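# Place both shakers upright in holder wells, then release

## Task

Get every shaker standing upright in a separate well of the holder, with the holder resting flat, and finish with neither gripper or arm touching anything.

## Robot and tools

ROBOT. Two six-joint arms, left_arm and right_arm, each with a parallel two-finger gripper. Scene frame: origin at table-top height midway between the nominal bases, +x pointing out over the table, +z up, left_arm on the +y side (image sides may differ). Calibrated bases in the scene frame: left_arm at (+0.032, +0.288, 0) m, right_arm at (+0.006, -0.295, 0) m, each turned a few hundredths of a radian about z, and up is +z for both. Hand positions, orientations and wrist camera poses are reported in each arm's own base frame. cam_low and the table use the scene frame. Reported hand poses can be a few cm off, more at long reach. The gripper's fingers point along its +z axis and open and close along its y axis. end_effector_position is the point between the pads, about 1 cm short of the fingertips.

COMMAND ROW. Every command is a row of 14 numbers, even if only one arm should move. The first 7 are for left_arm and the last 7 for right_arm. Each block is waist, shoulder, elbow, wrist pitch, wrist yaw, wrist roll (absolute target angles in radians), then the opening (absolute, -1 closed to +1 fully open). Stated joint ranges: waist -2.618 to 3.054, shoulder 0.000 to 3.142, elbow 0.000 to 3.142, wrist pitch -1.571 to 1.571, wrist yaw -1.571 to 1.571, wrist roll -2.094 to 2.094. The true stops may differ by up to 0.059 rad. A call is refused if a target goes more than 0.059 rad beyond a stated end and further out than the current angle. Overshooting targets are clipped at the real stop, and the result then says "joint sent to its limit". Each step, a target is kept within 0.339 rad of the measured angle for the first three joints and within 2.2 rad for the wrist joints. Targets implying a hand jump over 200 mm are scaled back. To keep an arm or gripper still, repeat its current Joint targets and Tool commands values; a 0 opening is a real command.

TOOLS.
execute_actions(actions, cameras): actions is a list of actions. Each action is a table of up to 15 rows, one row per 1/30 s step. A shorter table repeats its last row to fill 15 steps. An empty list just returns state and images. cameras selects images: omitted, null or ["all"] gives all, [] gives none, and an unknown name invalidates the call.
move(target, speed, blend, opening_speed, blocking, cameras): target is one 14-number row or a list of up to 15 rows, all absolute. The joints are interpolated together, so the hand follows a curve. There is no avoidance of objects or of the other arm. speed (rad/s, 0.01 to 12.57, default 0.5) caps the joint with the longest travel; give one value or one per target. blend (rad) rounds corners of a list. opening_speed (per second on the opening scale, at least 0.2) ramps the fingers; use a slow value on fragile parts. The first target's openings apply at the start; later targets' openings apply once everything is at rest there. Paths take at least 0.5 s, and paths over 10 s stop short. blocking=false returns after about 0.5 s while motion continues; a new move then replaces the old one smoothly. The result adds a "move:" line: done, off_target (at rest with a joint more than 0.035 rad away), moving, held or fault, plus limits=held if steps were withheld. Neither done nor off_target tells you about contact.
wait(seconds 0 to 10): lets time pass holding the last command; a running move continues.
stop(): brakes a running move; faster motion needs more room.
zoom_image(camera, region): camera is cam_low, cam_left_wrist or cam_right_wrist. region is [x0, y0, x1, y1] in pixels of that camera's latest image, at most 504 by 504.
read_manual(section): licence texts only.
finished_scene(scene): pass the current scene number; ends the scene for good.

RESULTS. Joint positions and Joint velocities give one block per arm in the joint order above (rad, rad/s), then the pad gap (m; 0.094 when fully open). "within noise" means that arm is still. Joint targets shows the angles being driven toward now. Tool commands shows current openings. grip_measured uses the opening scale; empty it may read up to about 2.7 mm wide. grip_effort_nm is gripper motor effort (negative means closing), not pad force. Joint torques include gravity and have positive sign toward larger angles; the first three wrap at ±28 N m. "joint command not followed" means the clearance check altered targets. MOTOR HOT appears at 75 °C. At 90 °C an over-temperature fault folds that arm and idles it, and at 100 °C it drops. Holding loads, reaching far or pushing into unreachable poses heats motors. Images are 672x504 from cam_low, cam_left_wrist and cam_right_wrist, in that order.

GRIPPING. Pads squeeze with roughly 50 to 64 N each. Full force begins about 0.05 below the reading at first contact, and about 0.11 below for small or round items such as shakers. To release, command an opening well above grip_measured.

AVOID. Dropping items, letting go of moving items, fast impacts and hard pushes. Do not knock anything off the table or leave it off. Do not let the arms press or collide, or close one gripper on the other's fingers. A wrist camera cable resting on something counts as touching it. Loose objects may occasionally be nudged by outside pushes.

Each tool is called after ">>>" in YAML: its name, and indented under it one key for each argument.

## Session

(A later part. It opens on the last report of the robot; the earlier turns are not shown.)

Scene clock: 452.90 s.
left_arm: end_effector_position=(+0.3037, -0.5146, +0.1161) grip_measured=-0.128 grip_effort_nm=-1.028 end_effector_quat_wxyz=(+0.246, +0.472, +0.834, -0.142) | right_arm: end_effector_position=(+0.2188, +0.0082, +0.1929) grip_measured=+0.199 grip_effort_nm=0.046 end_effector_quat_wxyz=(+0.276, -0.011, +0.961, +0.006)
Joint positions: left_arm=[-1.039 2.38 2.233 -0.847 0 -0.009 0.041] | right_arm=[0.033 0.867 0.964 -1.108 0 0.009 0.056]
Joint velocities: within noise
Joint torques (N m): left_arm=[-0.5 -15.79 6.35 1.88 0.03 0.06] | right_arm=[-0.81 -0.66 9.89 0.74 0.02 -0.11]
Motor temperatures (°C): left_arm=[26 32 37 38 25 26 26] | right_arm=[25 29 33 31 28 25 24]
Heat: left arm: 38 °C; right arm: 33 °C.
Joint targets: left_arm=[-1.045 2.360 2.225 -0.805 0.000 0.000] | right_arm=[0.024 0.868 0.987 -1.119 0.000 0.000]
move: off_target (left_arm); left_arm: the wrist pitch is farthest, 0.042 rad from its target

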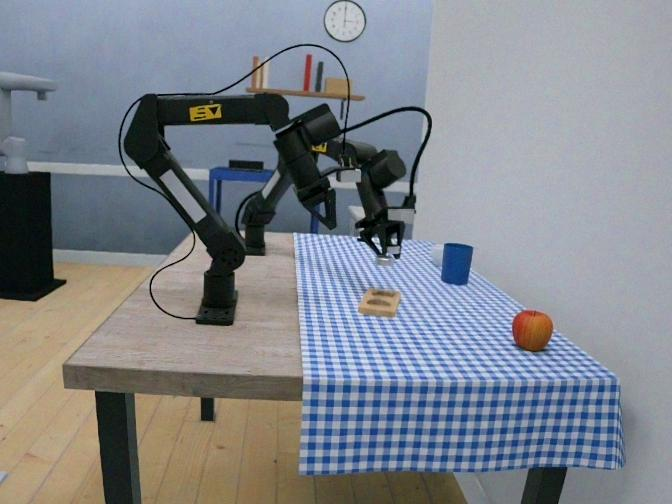

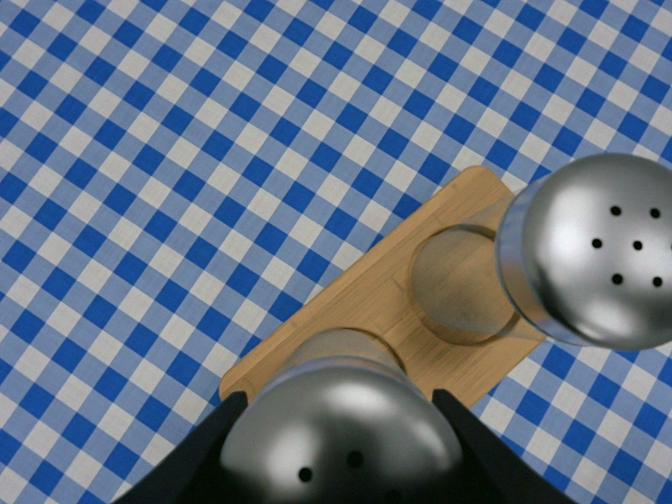

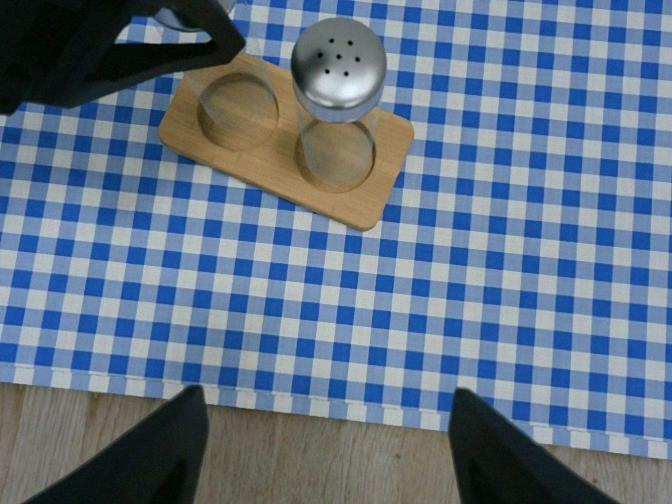

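>>> move:
  target: [-1.045,2.329,2.115,-0.709,0,0,-0.35,0.024,0.8685,0.9875,-1.119,0,0,0.2]
  speed: 0.12

>>> zoom_image:
  camera: "cam_right_wrist"
  region: [150, 20, 310, 180]

>>> zoom_image:
  camera: "cam_left_wrist"
  region: [220, 270, 460, 450]

Scene clock: 474.53 s.
left_arm: end_effector_position=(+0.3049, -0.5167, +0.1015) grip_measured=-0.128 grip_effort_nm=-1.028 end_effector_quat_wxyz=(+0.255, +0.471, +0.832, -0.148) | right_arm: end_effector_position=(+0.2188, +0.0082, +0.1928) grip_measured=+0.199 grip_effort_nm=0.051 end_effector_quat_wxyz=(+0.276, -0.011, +0.961, +0.006)
Joint positions: left_arm=[-1.039 2.364 2.136 -0.745 0.001 -0.009 0.041] | right_arm=[0.033 0.867 0.964 -1.109 0 0.009 0.056]
Joint velocities: within noise
Joint torques (N m): left_arm=[-0.51 -17.07 5.44 1.87 0.02 0.06] | right_arm=[-0.8 -0.65 9.91 0.74 0.02 -0.11]
Motor temperatures (°C): left_arm=[26 35 33 40 25 26 26] | right_arm=[25 29 33 31 28 25 24]
Heat: left arm: 40 °C; right arm: 33 °C.
Joint targets: left_arm=[-1.045 2.329 2.115 -0.709 0.000 0.000] | right_arm=[0.024 0.868 0.987 -1.119 0.000 0.000]
move: off_target (left_arm); left_arm: the wrist pitch is farthest, 0.036 rad from its target

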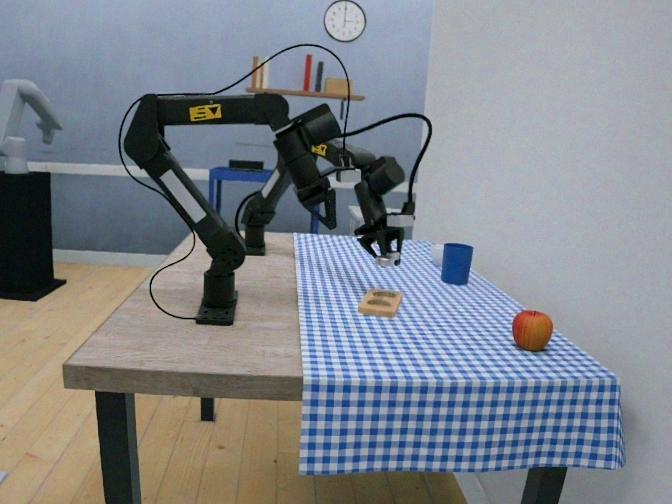

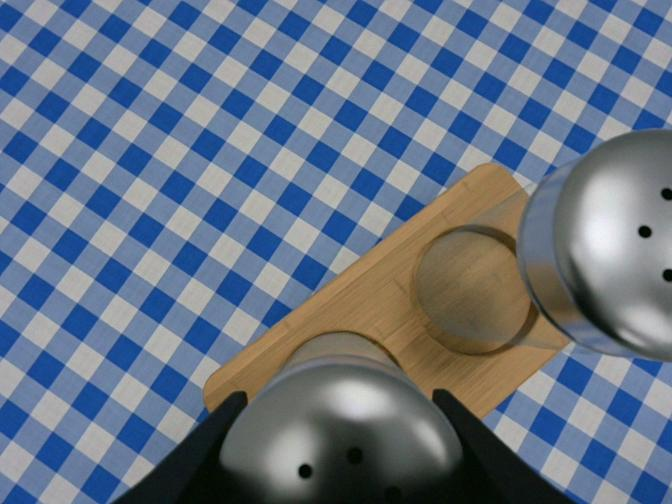

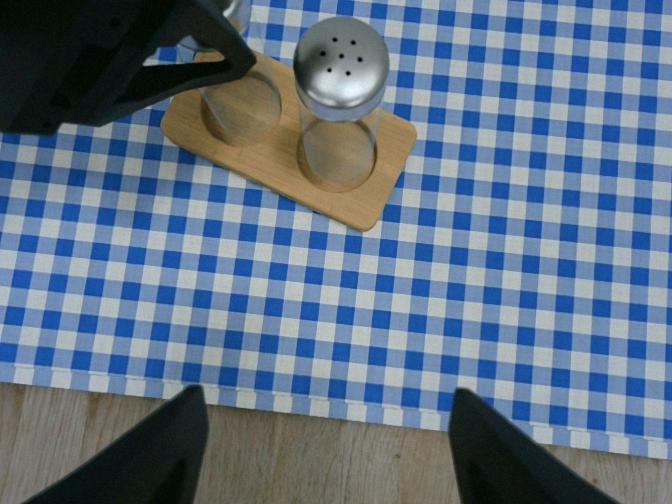

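Scaled by 3.150 from the camera's 672x504 image, which has a finer 960x720 frame.

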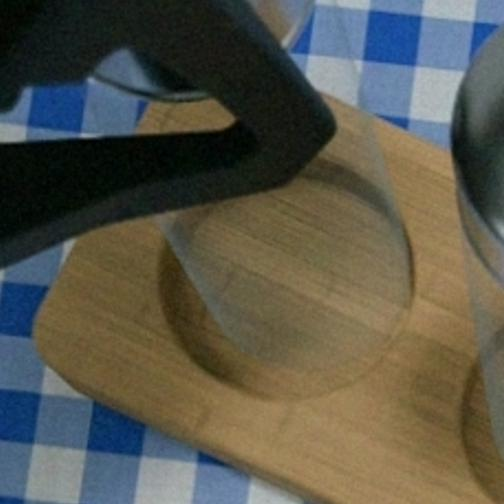

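Scaled by 2.100 from the camera's 672x504 image, which has a finer 960x720 frame.

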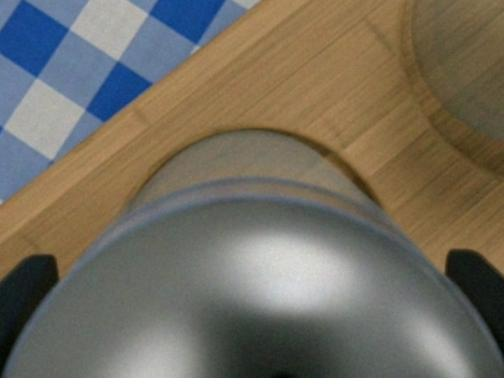

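>>> move:
  target: [-1.047,2.306,2.077,-0.70,0,0,-0.35,0.024,0.8685,0.9875,-1.119,0,0,0.2]
  speed: 0.08

>>> zoom_image:
  camera: "cam_right_wrist"
  region: [150, 20, 310, 180]

>>> zoom_image:
  camera: "cam_left_wrist"
  region: [220, 270, 460, 450]

Scene clock: 492.87 s.
left_arm: end_effector_position=(+0.3040, -0.5153, +0.1012) grip_measured=-0.128 grip_effort_nm=-1.028 end_effector_quat_wxyz=(+0.258, +0.470, +0.830, -0.150) | right_arm: end_effector_position=(+0.2188, +0.0082, +0.1928) grip_measured=+0.199 grip_effort_nm=0.051 end_effector_quat_wxyz=(+0.276, -0.011, +0.961, +0.006)
Joint positions: left_arm=[-1.039 2.345 2.098 -0.717 0.001 -0.009 0.041] | right_arm=[0.033 0.867 0.964 -1.109 0 0.009 0.056]
Joint velocities: within noise
Joint torques (N m): left_arm=[-0.66 -17.37 5.42 1.68 0.03 0.07] | right_arm=[-0.81 -0.66 9.91 0.73 0.02 -0.11]
Motor temperatures (°C): left_arm=[26 37 32 39 25 26 26] | right_arm=[25 29 33 31 28 25 24]
Heat: left arm: 39 °C; right arm: 33 °C.
Joint targets: left_arm=[-1.047 2.306 2.077 -0.700 0.000 0.000] | right_arm=[0.024 0.868 0.987 -1.119 0.000 0.000]
move: off_target (left_arm); left_arm: the shoulder is farthest, 0.039 rad from its target

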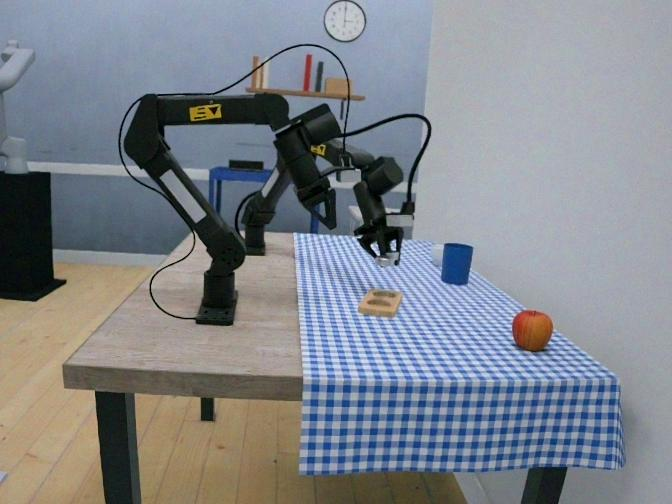

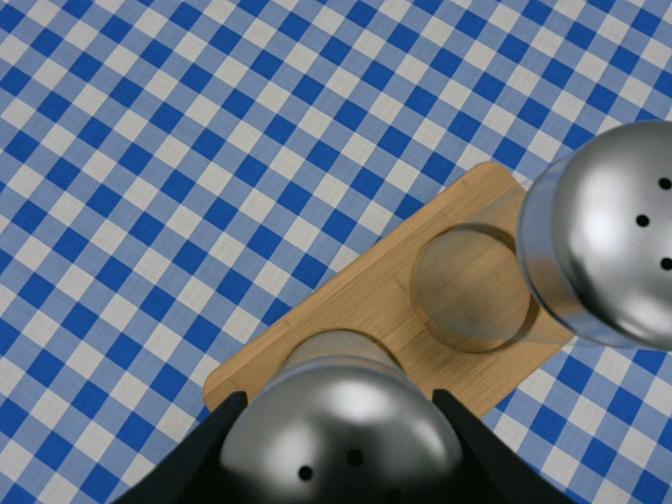

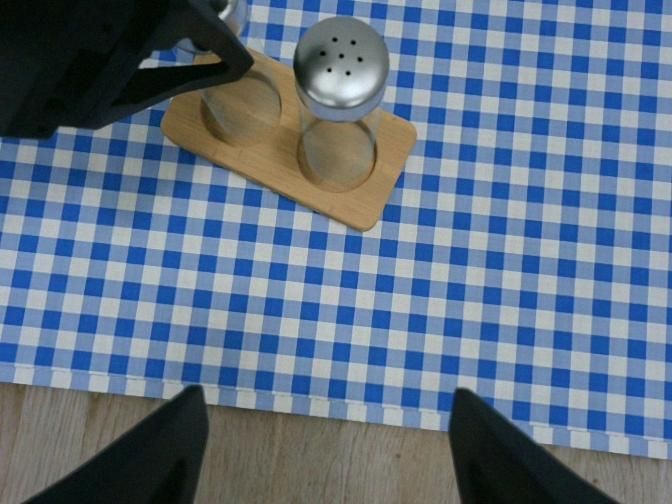

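Scaled by 3.150 from the camera's 672x504 image, which has a finer 960x720 frame.

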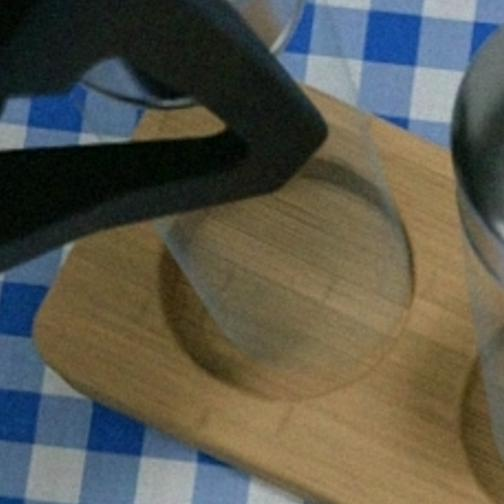

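Scaled by 2.100 from the camera's 672x504 image, which has a finer 960x720 frame.

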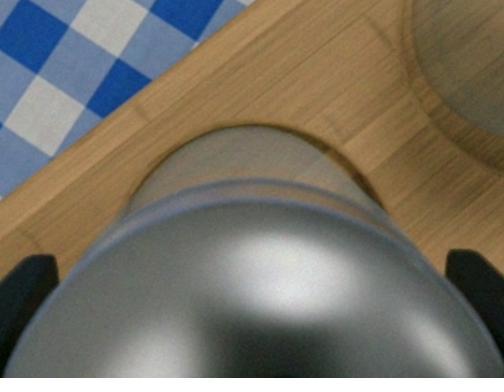

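>>> move:
  target: [-1.047,2.296,2.058,-0.707,0,0,-0.35,0.024,0.8685,0.9875,-1.119,0,0,0.2]
  speed: 0.06

>>> zoom_image:
  camera: "cam_right_wrist"
  region: [150, 20, 310, 180]

>>> zoom_image:
  camera: "cam_low"
  region: [340, 210, 460, 330]

Scene clock: 506.57 s.
left_arm: end_effector_position=(+0.3035, -0.5144, +0.1013) grip_measured=-0.128 grip_effort_nm=-1.028 end_effector_quat_wxyz=(+0.260, +0.470, +0.830, -0.150) | right_arm: end_effector_position=(+0.2188, +0.0082, +0.1928) grip_measured=+0.199 grip_effort_nm=0.051 end_effector_quat_wxyz=(+0.276, -0.011, +0.961, +0.006)
Joint positions: left_arm=[-1.039 2.336 2.08 -0.705 0.001 -0.009 0.041] | right_arm=[0.033 0.867 0.964 -1.109 0 0.009 0.056]
Joint velocities: within noise
Joint torques (N m): left_arm=[-0.66 -17.4 5.3 1.49 0.02 0.06] | right_arm=[-0.81 -0.66 9.89 0.74 0.02 -0.11]
Motor temperatures (°C): left_arm=[26 40 31 40 25 26 27] | right_arm=[25 29 33 30 28 25 24]
Heat: left arm: 40 °C; right arm: 33 °C.
Joint targets: left_arm=[-1.047 2.296 2.058 -0.707 0.000 0.000] | right_arm=[0.024 0.868 0.987 -1.119 0.000 0.000]
move: off_target (left_arm); left_arm: the shoulder is farthest, 0.040 rad from its target

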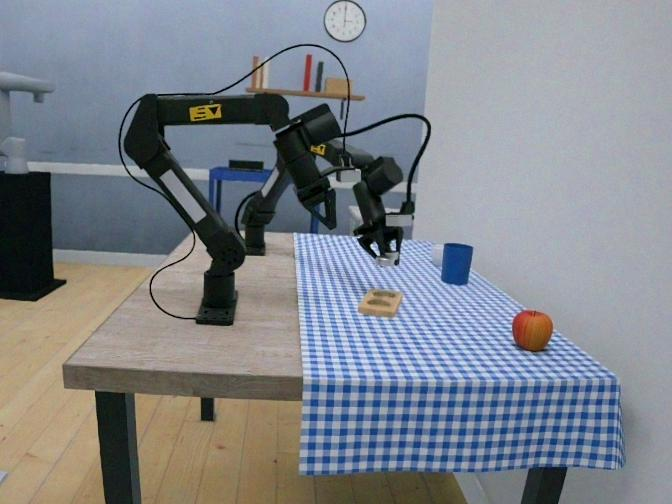

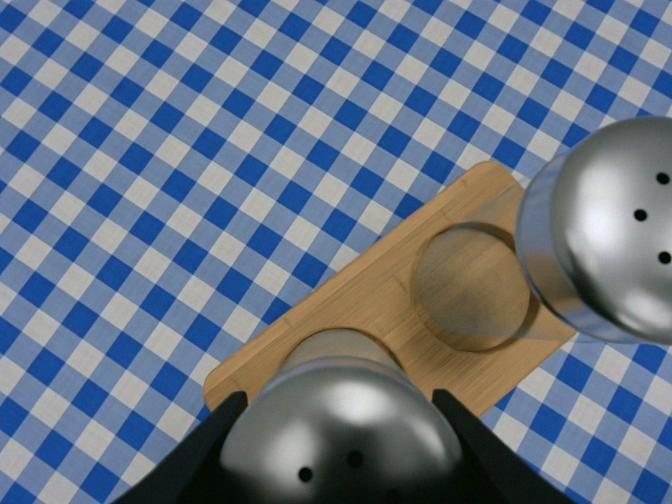

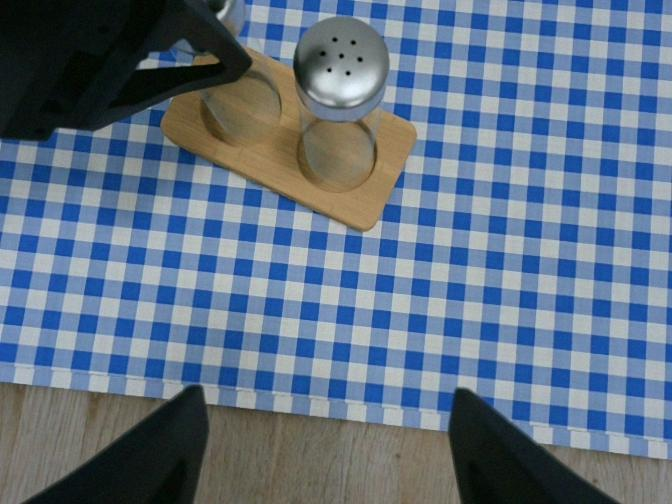

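Scaled by 3.150 from the camera's 672x504 image, which has a finer 960x720 frame.

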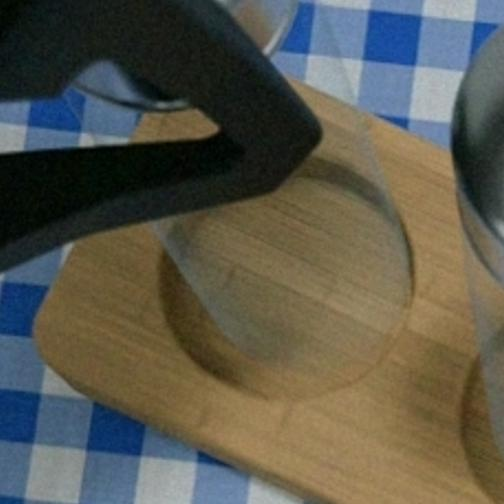

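Scaled by 4.200 from the camera's 672x504 image, which has a finer 960x720 frame.

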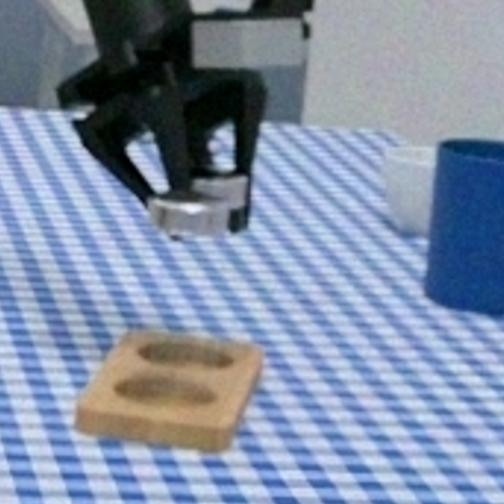

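>>> move:
  target: [-1.047,2.30,2.062,-0.707,0,0,0.15,0.024,0.8685,0.9875,-1.119,0,0,0.2]
  opening_speed: 0.25

>>> zoom_image:
  camera: "cam_right_wrist"
  region: [150, 0, 430, 240]

Scene clock: 517.07 s.
left_arm: end_effector_position=(+0.3035, -0.5144, +0.1012) grip_measured=+0.148 grip_effort_nm=0.100 end_effector_quat_wxyz=(+0.260, +0.470, +0.830, -0.150) | right_arm: end_effector_position=(+0.2188, +0.0082, +0.1928) grip_measured=+0.199 grip_effort_nm=0.046 end_effector_quat_wxyz=(+0.276, -0.011, +0.961, +0.006)
Joint positions: left_arm=[-1.039 2.336 2.08 -0.705 0.001 -0.009 0.054] | right_arm=[0.033 0.867 0.964 -1.109 0 0.009 0.056]
Joint velocities: within noise
Joint torques (N m): left_arm=[-0.66 -17.05 5.64 1.49 0.02 0.06] | right_arm=[-0.81 -0.66 9.91 0.74 0.02 -0.11]
Motor temperatures (°C): left_arm=[26 41 31 39 25 26 26] | right_arm=[25 29 33 30 28 25 24]
Heat: left arm: 41 °C; right arm: 33 °C.
Joint targets: left_arm=[-1.047 2.300 2.062 -0.707 0.000 0.000] | right_arm=[0.024 0.868 0.987 -1.119 0.000 0.000]
move: off_target (left_arm); left_arm: the shoulder is farthest, 0.036 rad from its target

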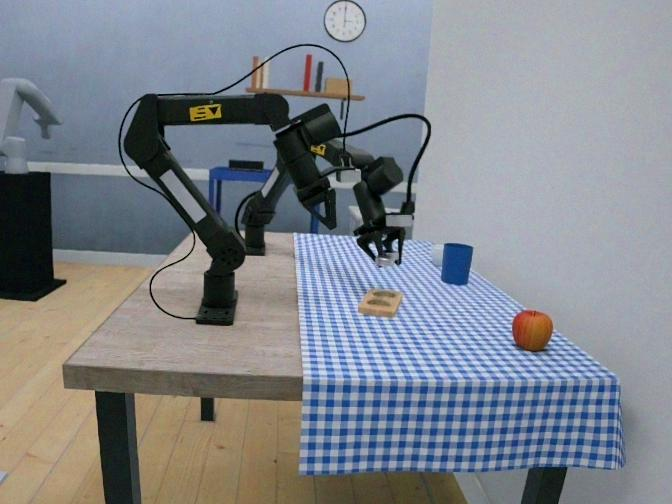

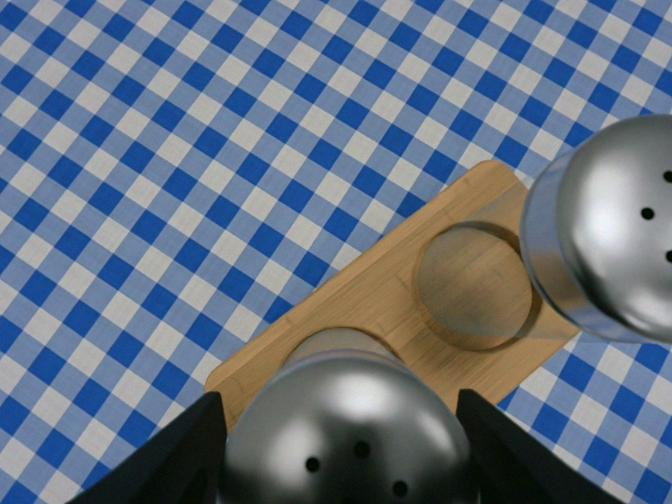

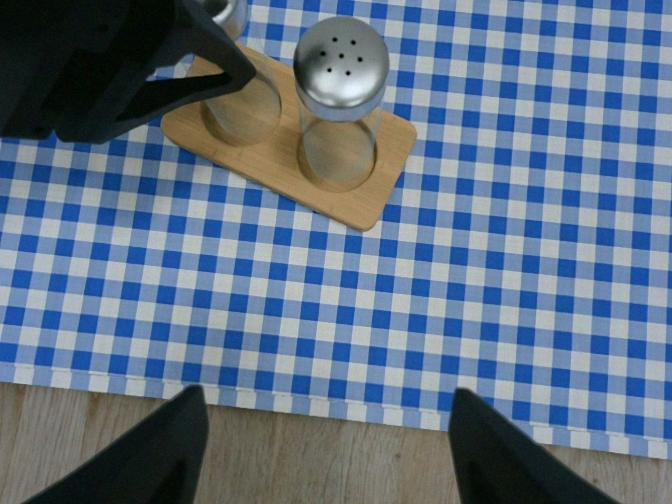

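Scaled by 1.800 from the camera's 672x504 image, which has a finer 960x720 frame.

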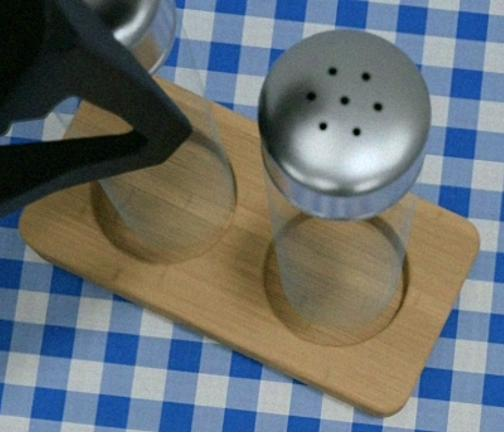

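>>> move:
  target:
    - [-1.047,2.30,2.062,-0.707,0,0,0.25,0.024,0.8685,0.9875,-1.119,0,0,0.2]
    - [-1.047,2.09,1.985,-0.83,0,0,0.25,0.024,0.8685,0.9875,-1.119,0,0,0.2]
  speed: 0.15
  opening_speed: 0.25

>>> zoom_image:
  camera: "cam_right_wrist"
  region: [150, 0, 430, 240]

Scene clock: 542.17 s.
left_arm: end_effector_position=(+0.2831, -0.4797, +0.1728) grip_measured=+0.248 grip_effort_nm=0.095 end_effector_quat_wxyz=(+0.270, +0.468, +0.827, -0.157) | right_arm: end_effector_position=(+0.2188, +0.0082, +0.1928) grip_measured=+0.199 grip_effort_nm=0.056 end_effector_quat_wxyz=(+0.276, -0.011, +0.961, +0.006)
Joint positions: left_arm=[-1.039 2.126 2.004 -0.814 0.001 -0.009 0.059] | right_arm=[0.033 0.867 0.964 -1.109 0 0.009 0.056]
Joint velocities: within noise
Joint torques (N m): left_arm=[-0.65 -15.36 5.52 1.38 0.02 0.07] | right_arm=[-0.81 -0.66 9.91 0.74 0.02 -0.11]
Motor temperatures (°C): left_arm=[26 43 31 38 25 26 25] | right_arm=[25 29 33 30 28 25 24]
Heat: left arm: 43 °C; right arm: 33 °C.
Joint targets: left_arm=[-1.047 2.090 1.985 -0.830 0.000 0.000] | right_arm=[0.024 0.868 0.987 -1.119 0.000 0.000]
move: off_target (left_arm); left_arm: the shoulder is farthest, 0.036 rad from its target

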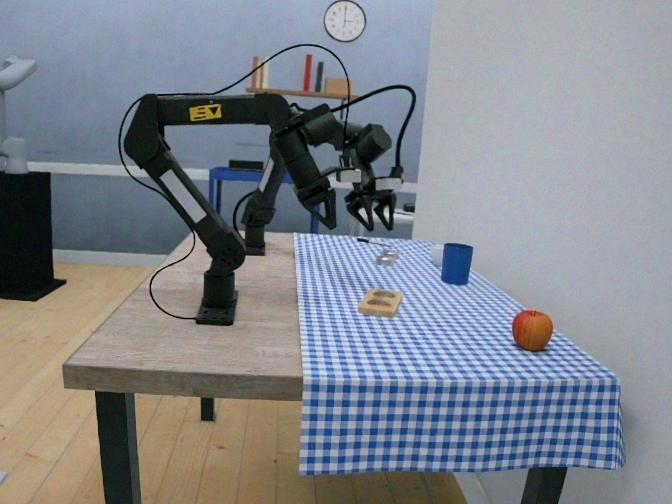

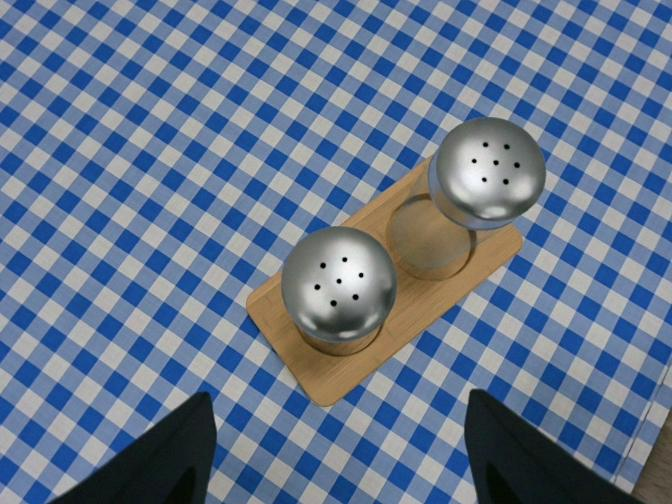

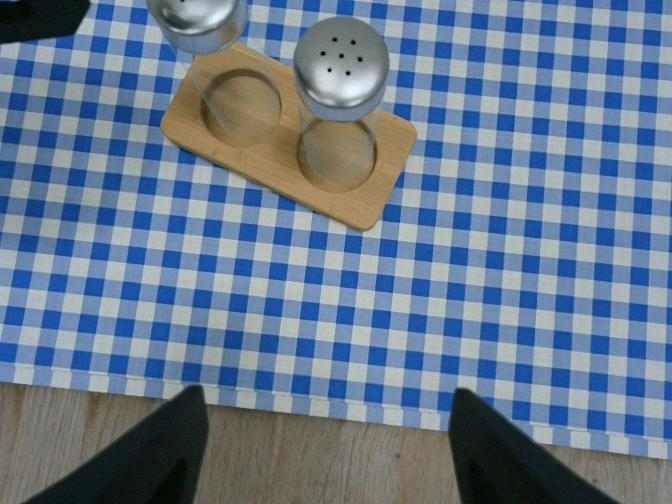

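Scaled by 1.800 from the camera's 672x504 image, which has a finer 960x720 frame.

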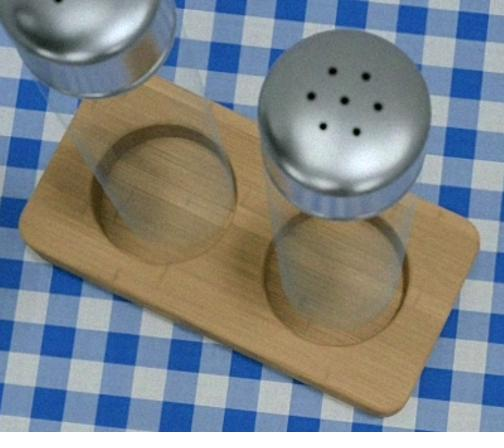

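>>> zoom_image:
  camera: "cam_low"
  region: [340, 230, 440, 330]

>>> zoom_image:
  camera: "cam_left_wrist"
  region: [240, 100, 560, 420]

Scaled by 5.040 from the camera's 672x504 image, which has a finer 960x720 frame.

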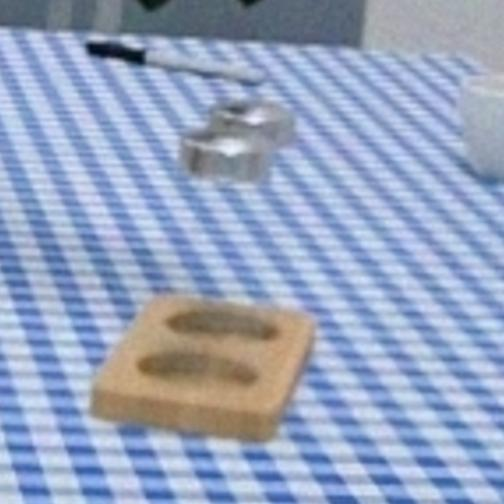

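Scaled by 1.575 from the camera's 672x504 image, which has a finer 960x720 frame.

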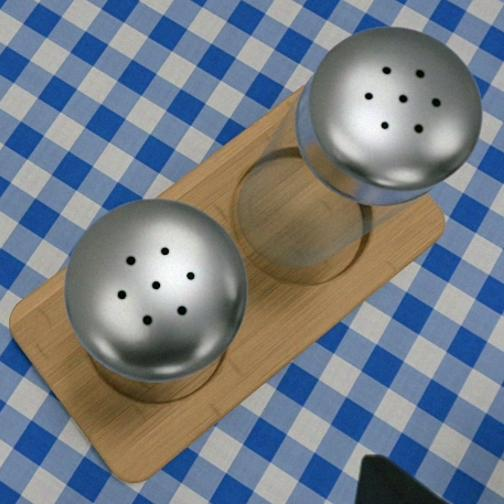

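>>> finished_scene:
  scene: 2

The scene is finished: the task was done.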